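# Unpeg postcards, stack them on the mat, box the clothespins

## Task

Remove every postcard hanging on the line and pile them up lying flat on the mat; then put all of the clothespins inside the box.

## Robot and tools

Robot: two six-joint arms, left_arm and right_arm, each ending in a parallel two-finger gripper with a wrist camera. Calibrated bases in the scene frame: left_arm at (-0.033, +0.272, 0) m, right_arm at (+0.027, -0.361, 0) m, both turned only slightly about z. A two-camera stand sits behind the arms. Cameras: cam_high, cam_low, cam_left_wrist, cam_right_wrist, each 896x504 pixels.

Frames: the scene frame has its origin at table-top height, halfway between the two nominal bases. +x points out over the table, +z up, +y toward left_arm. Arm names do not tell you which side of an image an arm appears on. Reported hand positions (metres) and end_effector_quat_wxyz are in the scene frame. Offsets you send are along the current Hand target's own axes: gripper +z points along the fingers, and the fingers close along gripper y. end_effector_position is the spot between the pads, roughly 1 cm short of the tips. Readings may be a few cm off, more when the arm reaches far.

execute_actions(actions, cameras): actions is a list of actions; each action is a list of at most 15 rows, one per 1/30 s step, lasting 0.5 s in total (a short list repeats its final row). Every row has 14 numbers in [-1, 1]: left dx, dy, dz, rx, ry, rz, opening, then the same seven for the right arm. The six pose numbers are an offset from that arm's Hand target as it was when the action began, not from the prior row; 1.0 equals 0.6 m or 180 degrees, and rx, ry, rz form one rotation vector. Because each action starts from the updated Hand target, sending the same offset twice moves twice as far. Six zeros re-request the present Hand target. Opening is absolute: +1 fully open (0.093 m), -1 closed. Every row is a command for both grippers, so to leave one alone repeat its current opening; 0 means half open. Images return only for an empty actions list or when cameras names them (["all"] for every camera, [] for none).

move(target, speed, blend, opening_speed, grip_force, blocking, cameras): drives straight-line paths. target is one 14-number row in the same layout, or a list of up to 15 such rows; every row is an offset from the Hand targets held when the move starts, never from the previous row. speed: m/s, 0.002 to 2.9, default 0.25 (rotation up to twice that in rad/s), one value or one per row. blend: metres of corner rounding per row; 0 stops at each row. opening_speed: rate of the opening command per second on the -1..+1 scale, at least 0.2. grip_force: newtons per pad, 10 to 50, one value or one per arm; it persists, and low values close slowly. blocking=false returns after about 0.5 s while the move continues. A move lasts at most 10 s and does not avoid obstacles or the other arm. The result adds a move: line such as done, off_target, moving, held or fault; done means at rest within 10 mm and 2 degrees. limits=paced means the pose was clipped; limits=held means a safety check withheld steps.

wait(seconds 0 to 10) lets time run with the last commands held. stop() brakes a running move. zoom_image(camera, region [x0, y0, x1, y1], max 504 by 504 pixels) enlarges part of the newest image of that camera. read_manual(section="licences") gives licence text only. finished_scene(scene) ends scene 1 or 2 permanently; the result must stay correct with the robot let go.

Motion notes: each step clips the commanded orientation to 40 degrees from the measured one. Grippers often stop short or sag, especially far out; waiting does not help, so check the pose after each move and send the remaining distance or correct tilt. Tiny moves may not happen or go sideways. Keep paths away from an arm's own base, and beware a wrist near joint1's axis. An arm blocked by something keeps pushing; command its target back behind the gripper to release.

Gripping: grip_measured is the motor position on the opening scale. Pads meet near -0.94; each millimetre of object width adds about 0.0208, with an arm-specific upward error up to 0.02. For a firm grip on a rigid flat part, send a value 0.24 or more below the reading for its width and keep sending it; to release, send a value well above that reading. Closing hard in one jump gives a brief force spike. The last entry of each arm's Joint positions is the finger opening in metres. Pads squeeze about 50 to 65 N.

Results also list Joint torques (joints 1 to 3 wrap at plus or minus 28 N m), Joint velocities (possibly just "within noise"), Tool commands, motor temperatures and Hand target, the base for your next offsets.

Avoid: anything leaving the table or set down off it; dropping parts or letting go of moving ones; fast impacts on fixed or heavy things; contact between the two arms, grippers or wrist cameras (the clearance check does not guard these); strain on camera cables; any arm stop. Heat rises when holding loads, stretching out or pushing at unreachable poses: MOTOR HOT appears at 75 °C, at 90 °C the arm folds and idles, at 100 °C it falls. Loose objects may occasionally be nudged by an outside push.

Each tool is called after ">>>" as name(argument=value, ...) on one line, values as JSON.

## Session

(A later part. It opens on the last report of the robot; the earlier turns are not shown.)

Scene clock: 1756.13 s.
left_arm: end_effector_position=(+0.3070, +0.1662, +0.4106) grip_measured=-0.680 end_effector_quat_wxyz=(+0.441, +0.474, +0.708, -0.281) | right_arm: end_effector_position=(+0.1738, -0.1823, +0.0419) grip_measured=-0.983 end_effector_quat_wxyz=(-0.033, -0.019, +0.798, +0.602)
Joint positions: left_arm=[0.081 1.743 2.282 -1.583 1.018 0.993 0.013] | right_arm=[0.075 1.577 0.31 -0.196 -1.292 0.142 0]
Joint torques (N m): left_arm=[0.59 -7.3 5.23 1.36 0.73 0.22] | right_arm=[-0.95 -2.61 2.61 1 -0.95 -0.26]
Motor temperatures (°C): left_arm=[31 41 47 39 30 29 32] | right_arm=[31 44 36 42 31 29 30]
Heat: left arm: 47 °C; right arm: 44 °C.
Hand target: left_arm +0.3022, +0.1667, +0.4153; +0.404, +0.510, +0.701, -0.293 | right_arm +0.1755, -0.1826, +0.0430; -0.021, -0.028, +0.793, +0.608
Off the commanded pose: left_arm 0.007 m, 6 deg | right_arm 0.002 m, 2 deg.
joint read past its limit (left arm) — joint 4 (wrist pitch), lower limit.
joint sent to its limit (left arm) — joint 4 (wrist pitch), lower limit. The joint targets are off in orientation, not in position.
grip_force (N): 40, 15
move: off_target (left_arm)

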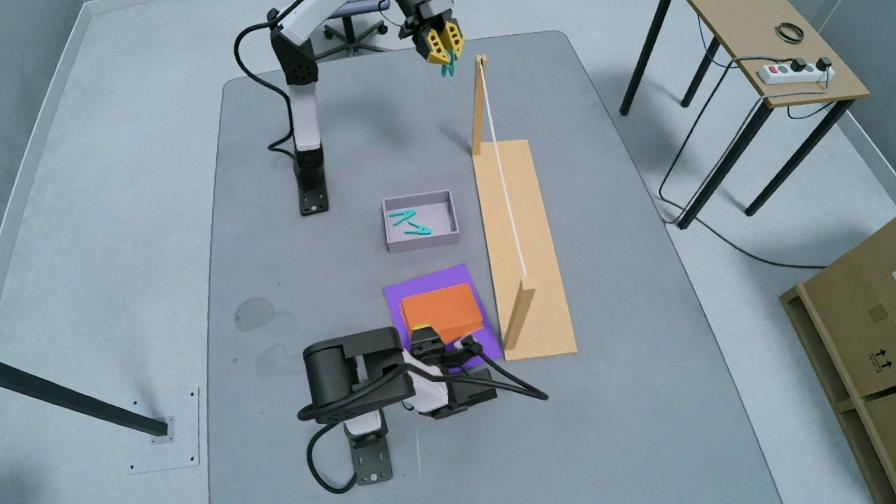

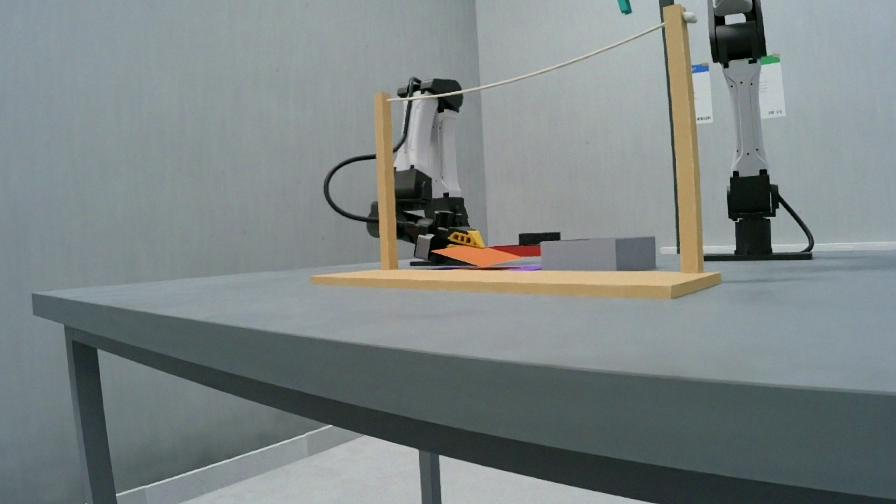

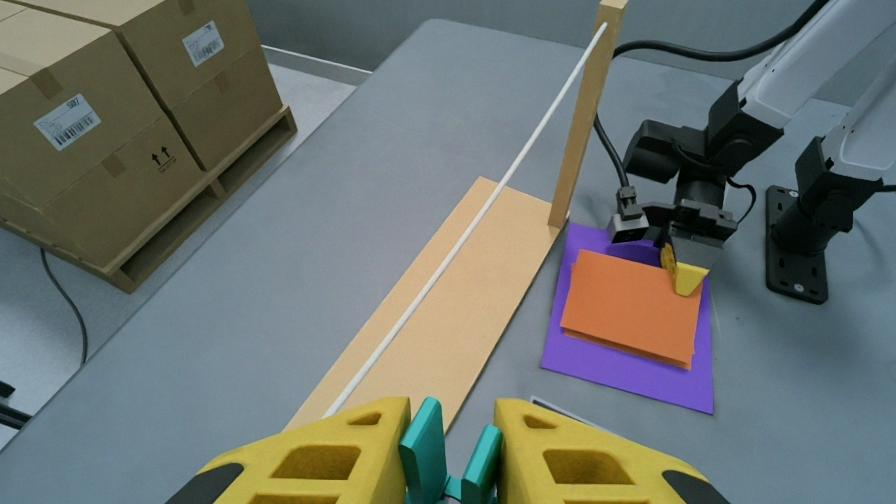

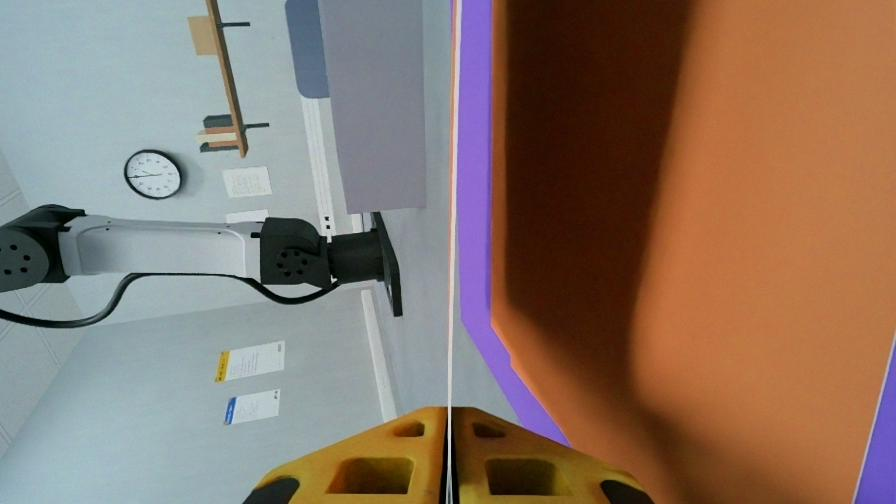

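>>> move(target=[0,0,0,0,0,0,-1,0,0,0,0,0,0,-0.48], speed=0.05, opening_speed=0.25, cameras=["cam_high","cam_low","cam_left_wrist","cam_right_wrist"])

Scene clock: 1766.03 s.
left_arm: end_effector_position=(+0.3070, +0.1662, +0.4106) grip_measured=-0.680 end_effector_quat_wxyz=(+0.441, +0.474, +0.708, -0.281) | right_arm: end_effector_position=(+0.1738, -0.1823, +0.0419) grip_measured=-0.481 end_effector_quat_wxyz=(-0.032, -0.020, +0.798, +0.602)
Joint positions: left_arm=[0.081 1.743 2.282 -1.583 1.018 0.993 0.013] | right_arm=[0.075 1.577 0.31 -0.196 -1.292 0.14 0.022]
Joint torques (N m): left_arm=[0.8 -7.25 5.14 1.26 0.62 0.23] | right_arm=[-0.96 -2.58 2.62 0.99 -0.95 -0.26]
Heat: left arm: 47 °C; right arm: 44 °C.
Hand target: left_arm +0.3022, +0.1667, +0.4153; +0.404, +0.510, +0.701, -0.293 | right_arm +0.1755, -0.1826, +0.0430; -0.021, -0.028, +0.793, +0.608
Off the commanded pose: left_arm 0.007 m, 6 deg | right_arm 0.002 m, 2 deg.
joint read past its limit (left arm) — joint 4 (wrist pitch), lower limit.
joint sent to its limit (left arm) — joint 4 (wrist pitch), lower limit. The joint targets are off in orientation, not in position.
grip_force (N): 40, 15
move: off_target (left_arm)

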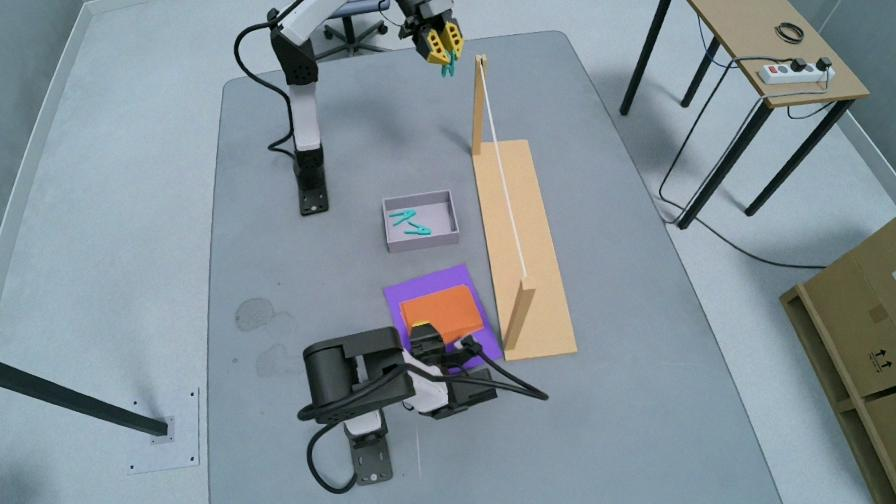

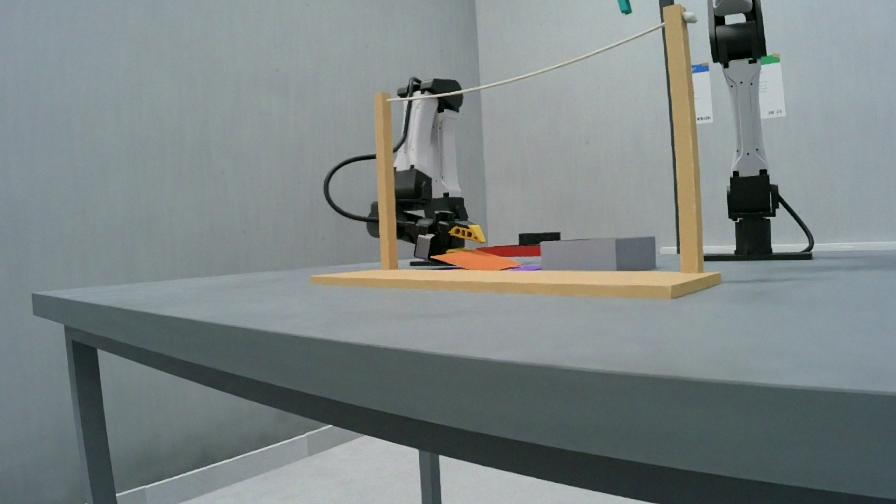

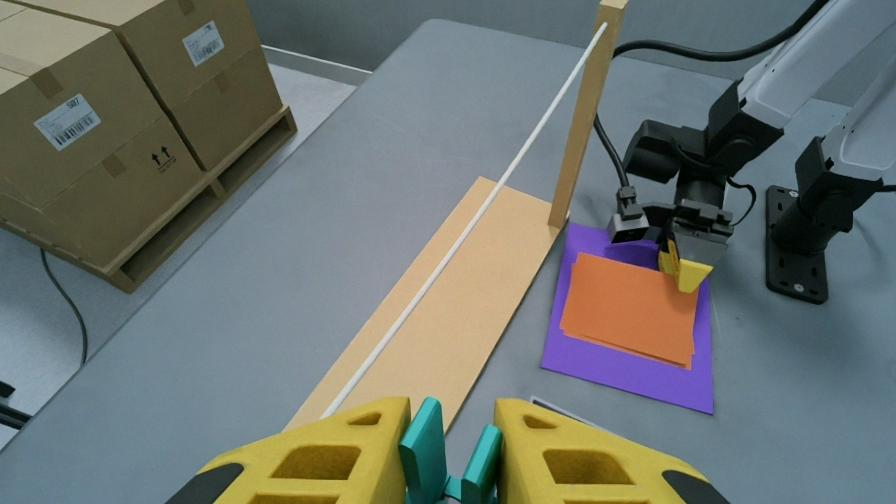

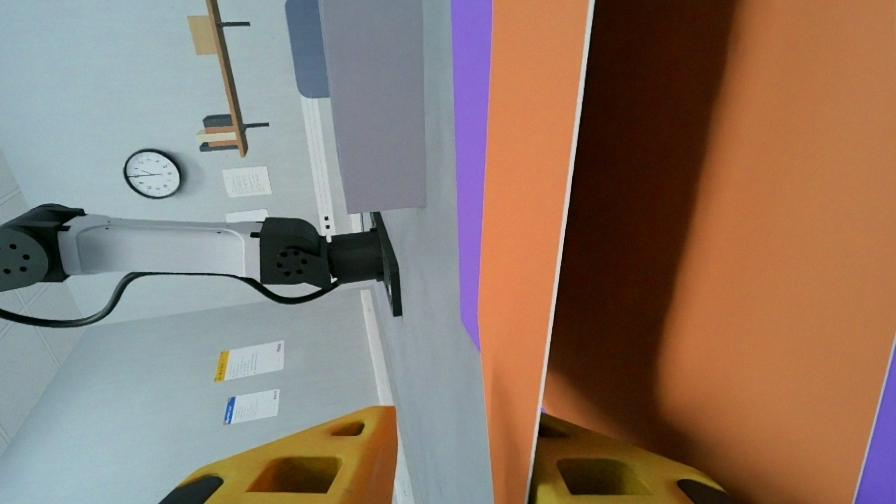

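>>> move(target=[0,0,0,0,0,0,-1,0,0,-0.1417,0,0,0,-0.48], speed=0.1, cameras=["cam_high","cam_low","cam_left_wrist","cam_right_wrist"])

Scene clock: 1776.77 s.
left_arm: end_effector_position=(+0.3070, +0.1662, +0.4106) grip_measured=-0.680 end_effector_quat_wxyz=(+0.441, +0.474, +0.708, -0.281) | right_arm: end_effector_position=(+0.1780, -0.2622, +0.0653) grip_measured=-0.481 end_effector_quat_wxyz=(-0.028, -0.021, +0.792, +0.609)
Joint positions: left_arm=[0.081 1.743 2.282 -1.583 1.018 0.993 0.013] | right_arm=[-0.406 1.904 0.64 -1.324 -1.06 -1.057 0.022]
Joint torques (N m): left_arm=[0.69 -7.21 5.11 1.33 0.74 0.2] | right_arm=[-0.91 -3.78 2.62 -1.61 -0.41 -0.26]
Heat: left arm: 47 °C; right arm: 43 °C.
Hand target: left_arm +0.3022, +0.1667, +0.4153; +0.404, +0.510, +0.701, -0.293 | right_arm +0.1812, -0.2645, +0.0650; -0.021, -0.028, +0.793, +0.608
Off the commanded pose: left_arm 0.007 m, 6 deg | right_arm 0.004 m, 1 deg.
joint read past its limit (left arm) — joint 4 (wrist pitch), lower limit.
joint sent to its limit (left arm) — joint 4 (wrist pitch), lower limit. The joint targets are off in orientation, not in position.
grip_force (N): 40, 15
move: off_target (left_arm)

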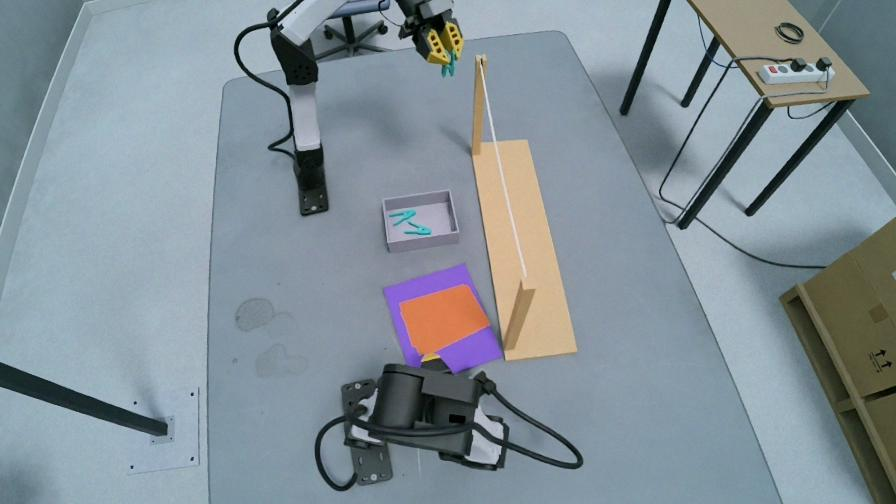

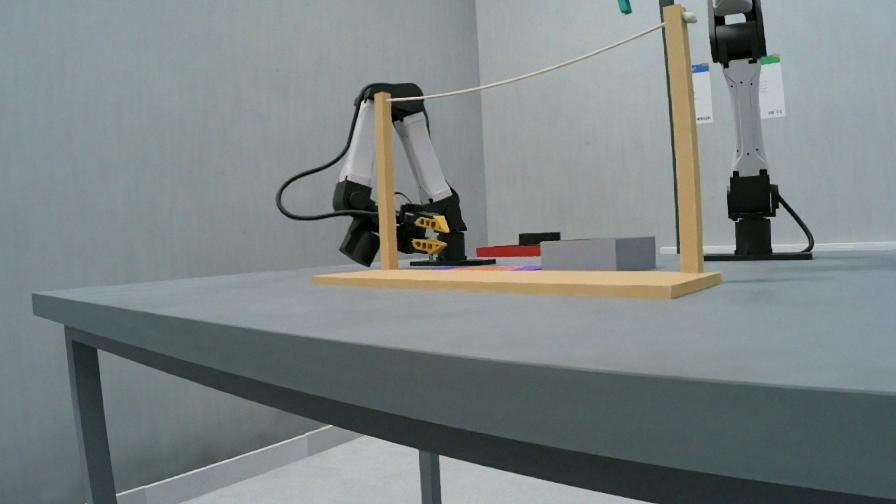

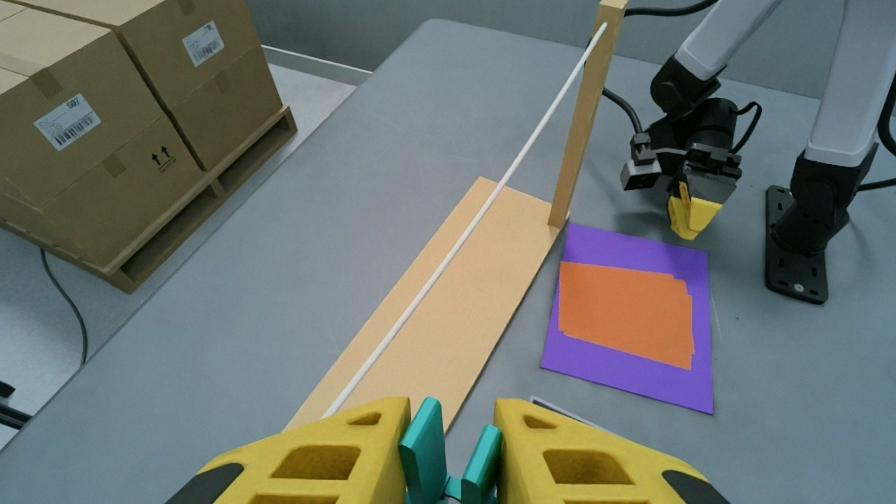

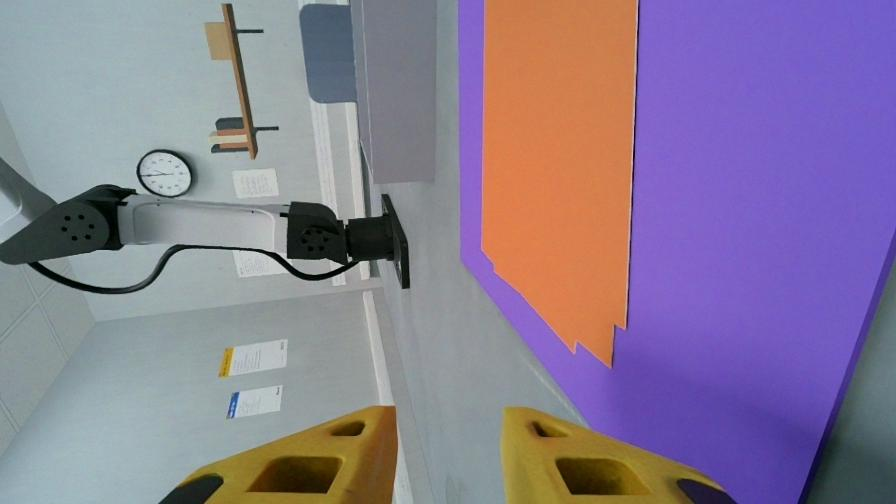

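>>> move(target=[0.2582,-0.1433,0.2708,0,0,0,-1,0,0.2415,-0.0647,0,0,0,-0.48], speed=0.12, cameras=["all"])

Scene clock: 1803.07 s.
left_arm: end_effector_position=(+0.2407, +0.0808, +0.1972) grip_measured=-0.680 end_effector_quat_wxyz=(+0.397, +0.510, +0.702, -0.297) | right_arm: end_effector_position=(+0.1809, -0.2624, +0.2078) grip_measured=-0.481 end_effector_quat_wxyz=(+0.100, +0.069, +0.858, +0.498)
Joint positions: left_arm=[-0.255 1.256 0.914 -0.525 0.842 0.707 0.013] | right_arm=[-0.398 1.017 0.873 -1.58 -1.06 -0.292 0.022]
Joint torques (N m): left_arm=[-0.28 -4.88 7.16 1.82 0.47 -0.16] | right_arm=[-0.51 -1.32 6.65 0.11 -0.8 -0.02]
Heat: left arm: 46 °C; right arm: 43 °C.
Hand target: left_arm +0.2400, +0.0803, +0.1997; +0.404, +0.510, +0.701, -0.293 | right_arm +0.1814, -0.2645, +0.2151; -0.021, -0.028, +0.793, +0.609
Off the commanded pose: left_arm 0.003 m, 1 deg | right_arm 0.008 m, 23 deg.
joint sent to its limit (right arm) — joint 4 (wrist pitch), lower limit. The joint targets are off in orientation, not in position.
grip_force (N): 40, 15
move: off_target (right_arm)

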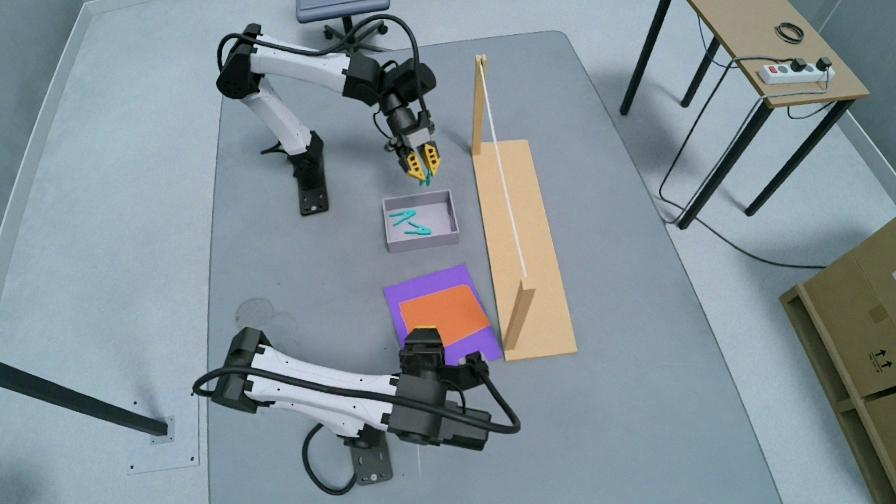

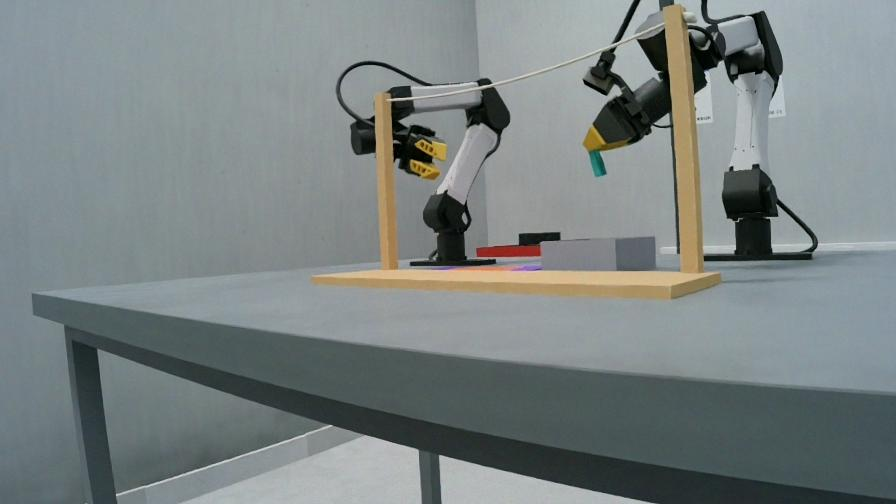

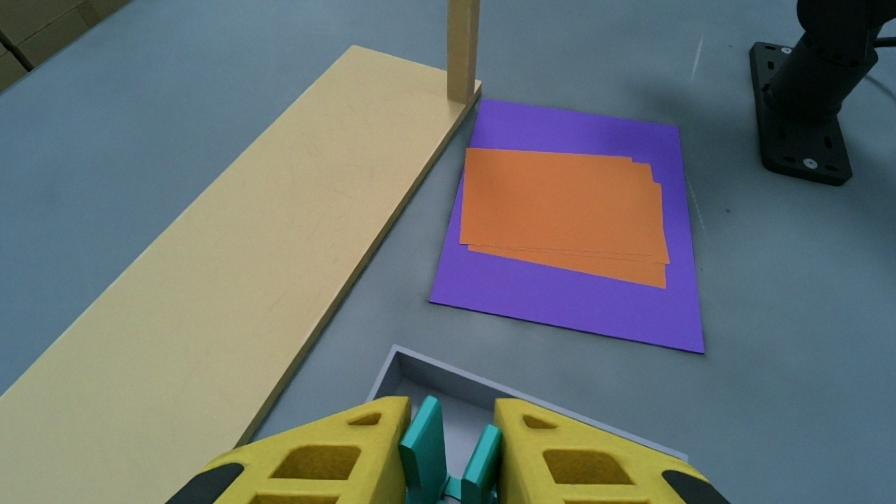

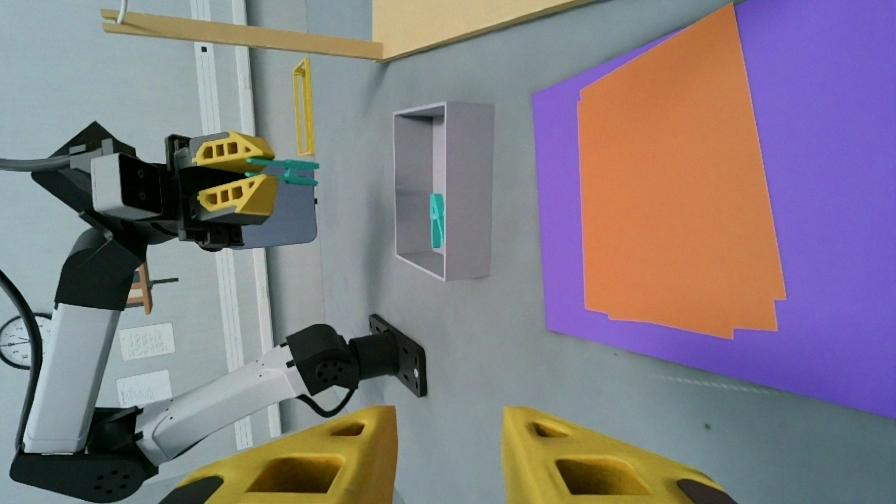

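>>> move(target=[0.1695,-0.0015,0.1033,0,0,0,-1,0,0,0,0,0,0,-0.48], speed=0.08, cameras=["cam_high","cam_low","cam_left_wrist","cam_right_wrist"])

Scene clock: 1815.60 s.
left_arm: end_effector_position=(+0.2403, +0.0787, +0.0831) grip_measured=-0.680 end_effector_quat_wxyz=(+0.404, +0.511, +0.699, -0.294) | right_arm: end_effector_position=(+0.1809, -0.2624, +0.2078) grip_measured=-0.481 end_effector_quat_wxyz=(+0.100, +0.069, +0.858, +0.498)
Joint positions: left_arm=[-0.265 1.439 0.548 0.051 0.834 0.693 0.013] | right_arm=[-0.398 1.017 0.873 -1.58 -1.06 -0.292 0.022]
Joint torques (N m): left_arm=[-0.23 -3.63 6.27 1.97 0.41 -0.16] | right_arm=[-0.53 -1.33 6.64 0.11 -0.8 -0.01]
Heat: left arm: 47 °C; right arm: 42 °C.
Hand target: left_arm +0.2402, +0.0775, +0.0806; +0.404, +0.510, +0.701, -0.293 | right_arm +0.1814, -0.2645, +0.2151; -0.021, -0.028, +0.793, +0.609
Off the commanded pose: left_arm 0.003 m, 0 deg | right_arm 0.008 m, 23 deg.
joint sent to its limit (right arm) — joint 4 (wrist pitch), lower limit. The joint targets are off in orientation, not in position.
grip_force (N): 40, 15
move: off_target (right_arm)

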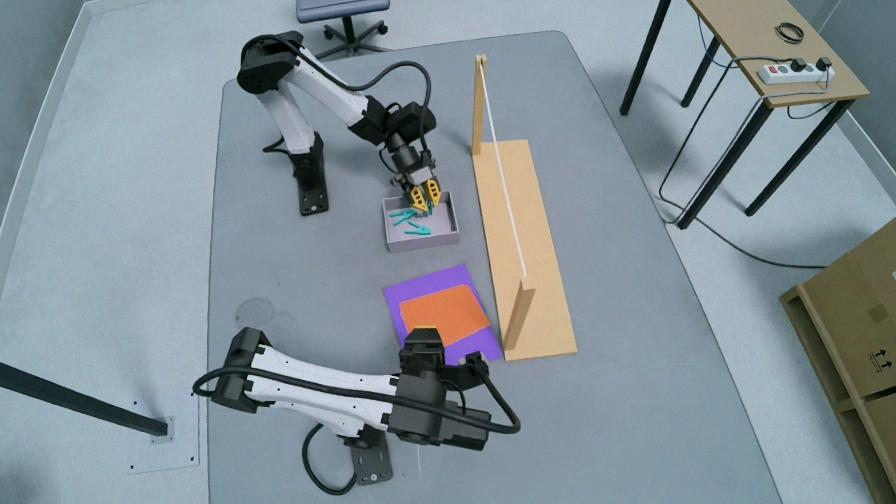

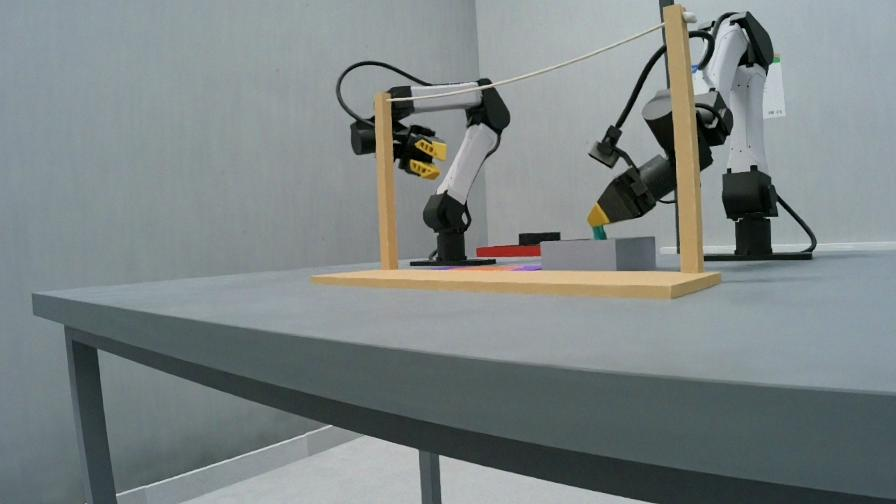

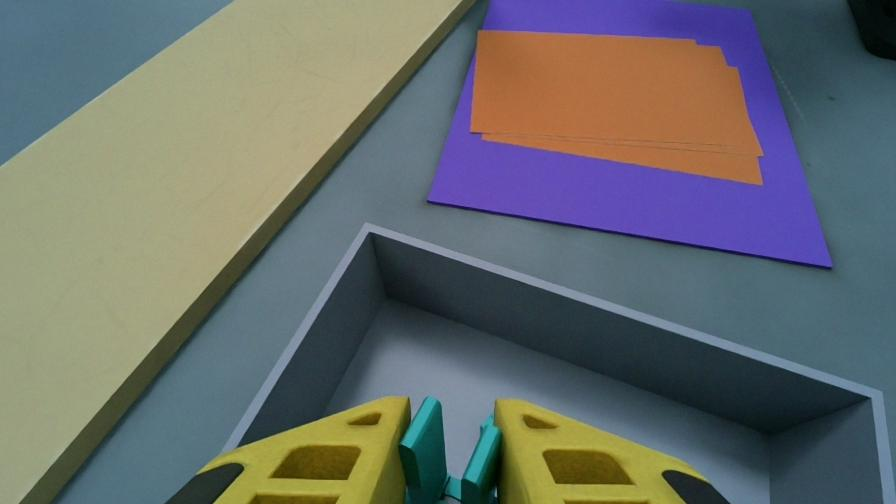

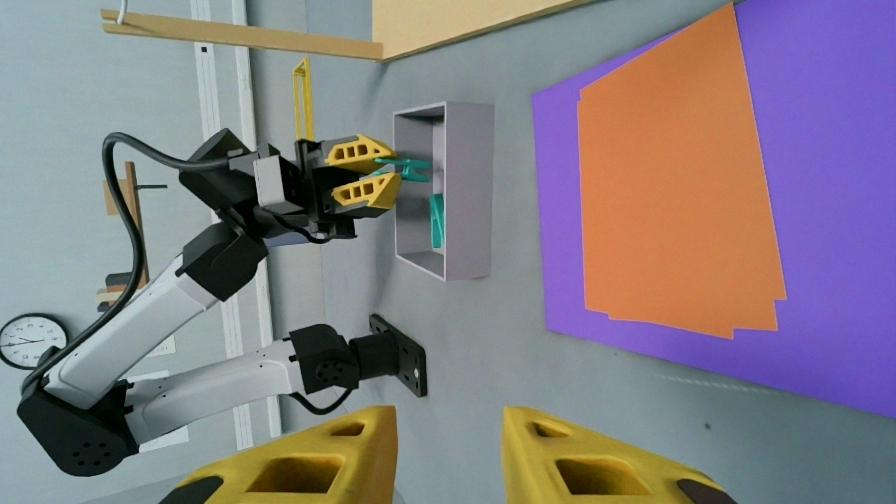

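>>> move(target=[0.0108,0,0.0062,0,0,0,-0.2,0,0,0,0,0,0,-0.48], speed=0.05, opening_speed=0.8, cameras=["cam_high","cam_left_wrist","cam_right_wrist"])

Scene clock: 1827.37 s.
left_arm: end_effector_position=(+0.2409, +0.0786, +0.0763) grip_measured=-0.202 end_effector_quat_wxyz=(+0.406, +0.511, +0.699, -0.293) | right_arm: end_effector_position=(+0.1809, -0.2624, +0.2078) grip_measured=-0.481 end_effector_quat_wxyz=(+0.100, +0.069, +0.858, +0.498)
Joint positions: left_arm=[-0.265 1.463 0.532 0.094 0.834 0.693 0.036] | right_arm=[-0.398 1.017 0.873 -1.58 -1.06 -0.292 0.022]
Joint torques (N m): left_arm=[-0.17 -3.85 6.02 1.91 0.43 -0.14] | right_arm=[-0.53 -1.33 6.64 0.11 -0.8 -0.01]
Heat: left arm: 47 °C; right arm: 42 °C.
Hand target: left_arm +0.2402, +0.0775, +0.0733; +0.404, +0.510, +0.700, -0.293 | right_arm +0.1814, -0.2645, +0.2151; -0.021, -0.028, +0.793, +0.609
Off the commanded pose: left_arm 0.003 m, 0 deg | right_arm 0.008 m, 23 deg.
joint sent to its limit (right arm) — joint 4 (wrist pitch), lower limit. The joint targets are off in orientation, not in position.
grip_force (N): 40, 15
move: off_target (right_arm)
Images, in order (width x height): cam_high 896x504, cam_left_wrist 896x504, cam_right_wrist 896x504.

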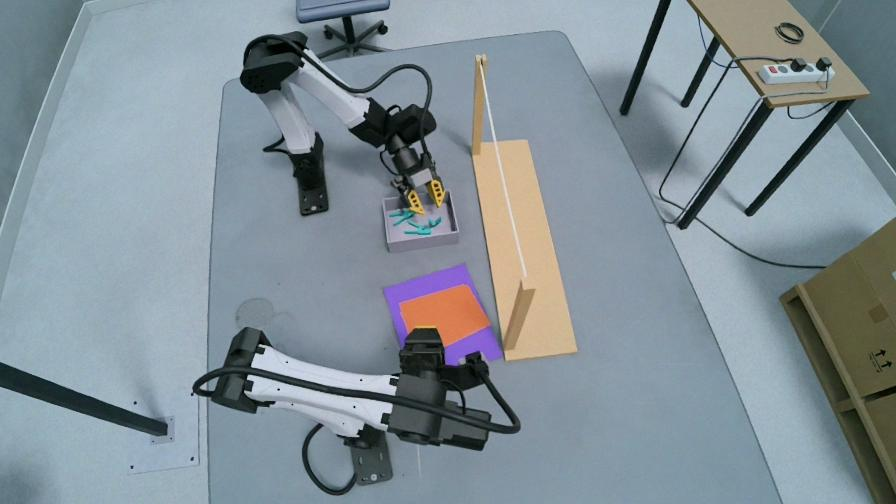

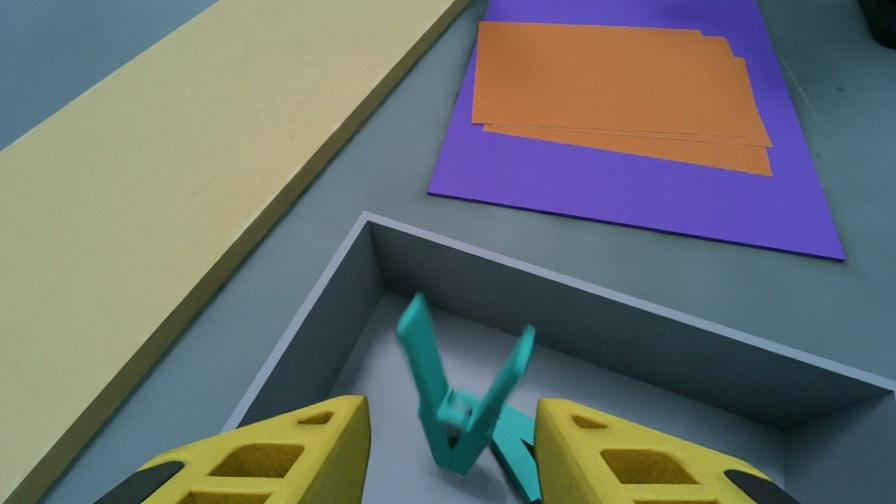

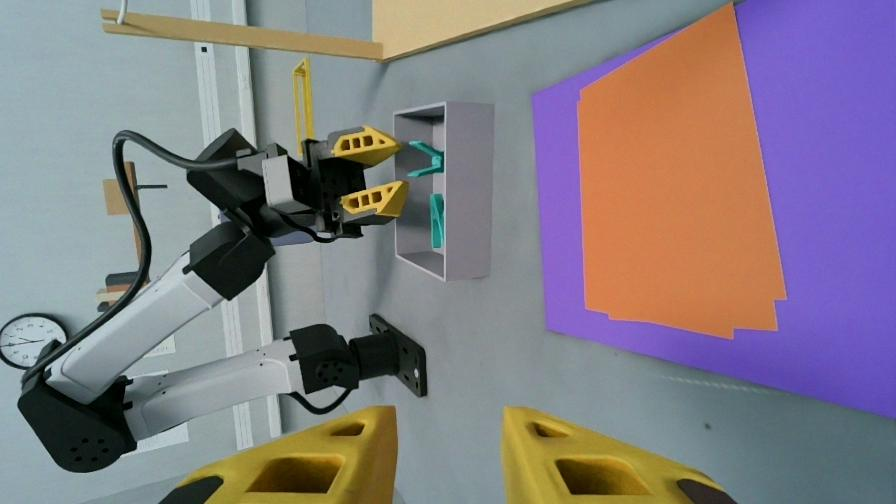

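>>> move(target=[-0.1877,0,-0.1083,0,0,0,-0.2,0,0,0,0,0,0,-0.48], speed=0.12, cameras=["cam_high","cam_left_wrist","cam_right_wrist"])

Scene clock: 1834.90 s.
left_arm: end_effector_position=(+0.2376, +0.0788, +0.1922) grip_measured=-0.202 end_effector_quat_wxyz=(+0.394, +0.506, +0.707, -0.299) | right_arm: end_effector_position=(+0.1809, -0.2624, +0.2078) grip_measured=-0.481 end_effector_quat_wxyz=(+0.100, +0.069, +0.858, +0.498)
Joint positions: left_arm=[-0.268 1.247 0.89 -0.504 0.833 0.682 0.036] | right_arm=[-0.398 1.017 0.873 -1.58 -1.06 -0.292 0.022]
Joint torques (N m): left_arm=[0.1 -4.31 10.32 1.63 0.43 -0.09] | right_arm=[-0.53 -1.33 6.64 0.11 -0.8 -0.01]
Heat: left arm: 48 °C; right arm: 42 °C.
Hand target: left_arm +0.2401, +0.0773, +0.2032; +0.404, +0.510, +0.701, -0.293 | right_arm +0.1814, -0.2645, +0.2151; -0.021, -0.028, +0.793, +0.609
Off the commanded pose: left_arm 0.011 m, 2 deg | right_arm 0.008 m, 23 deg.
joint sent to its limit (right arm) — joint 4 (wrist pitch), lower limit. The joint targets are off in orientation, not in position.
grip_force (N): 40, 15
move: off_target (left_arm, right_arm)
Images, in order (width x height): cam_high 896x504, cam_left_wrist 896x504, cam_right_wrist 896x504.

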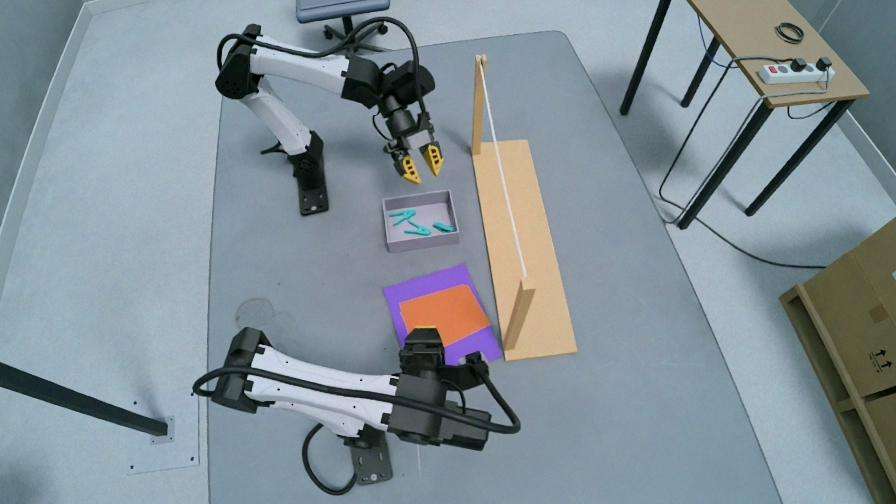

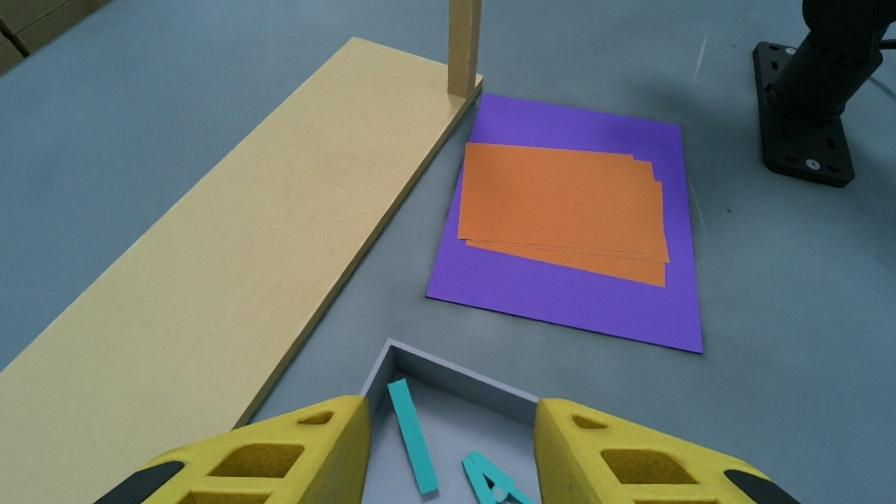

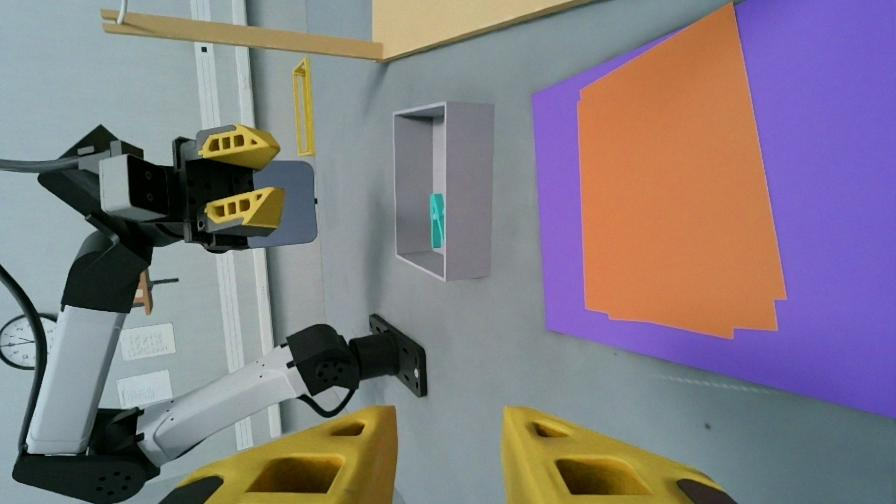

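>>> finished_scene(scene=2)

The scene is finished: the task was done.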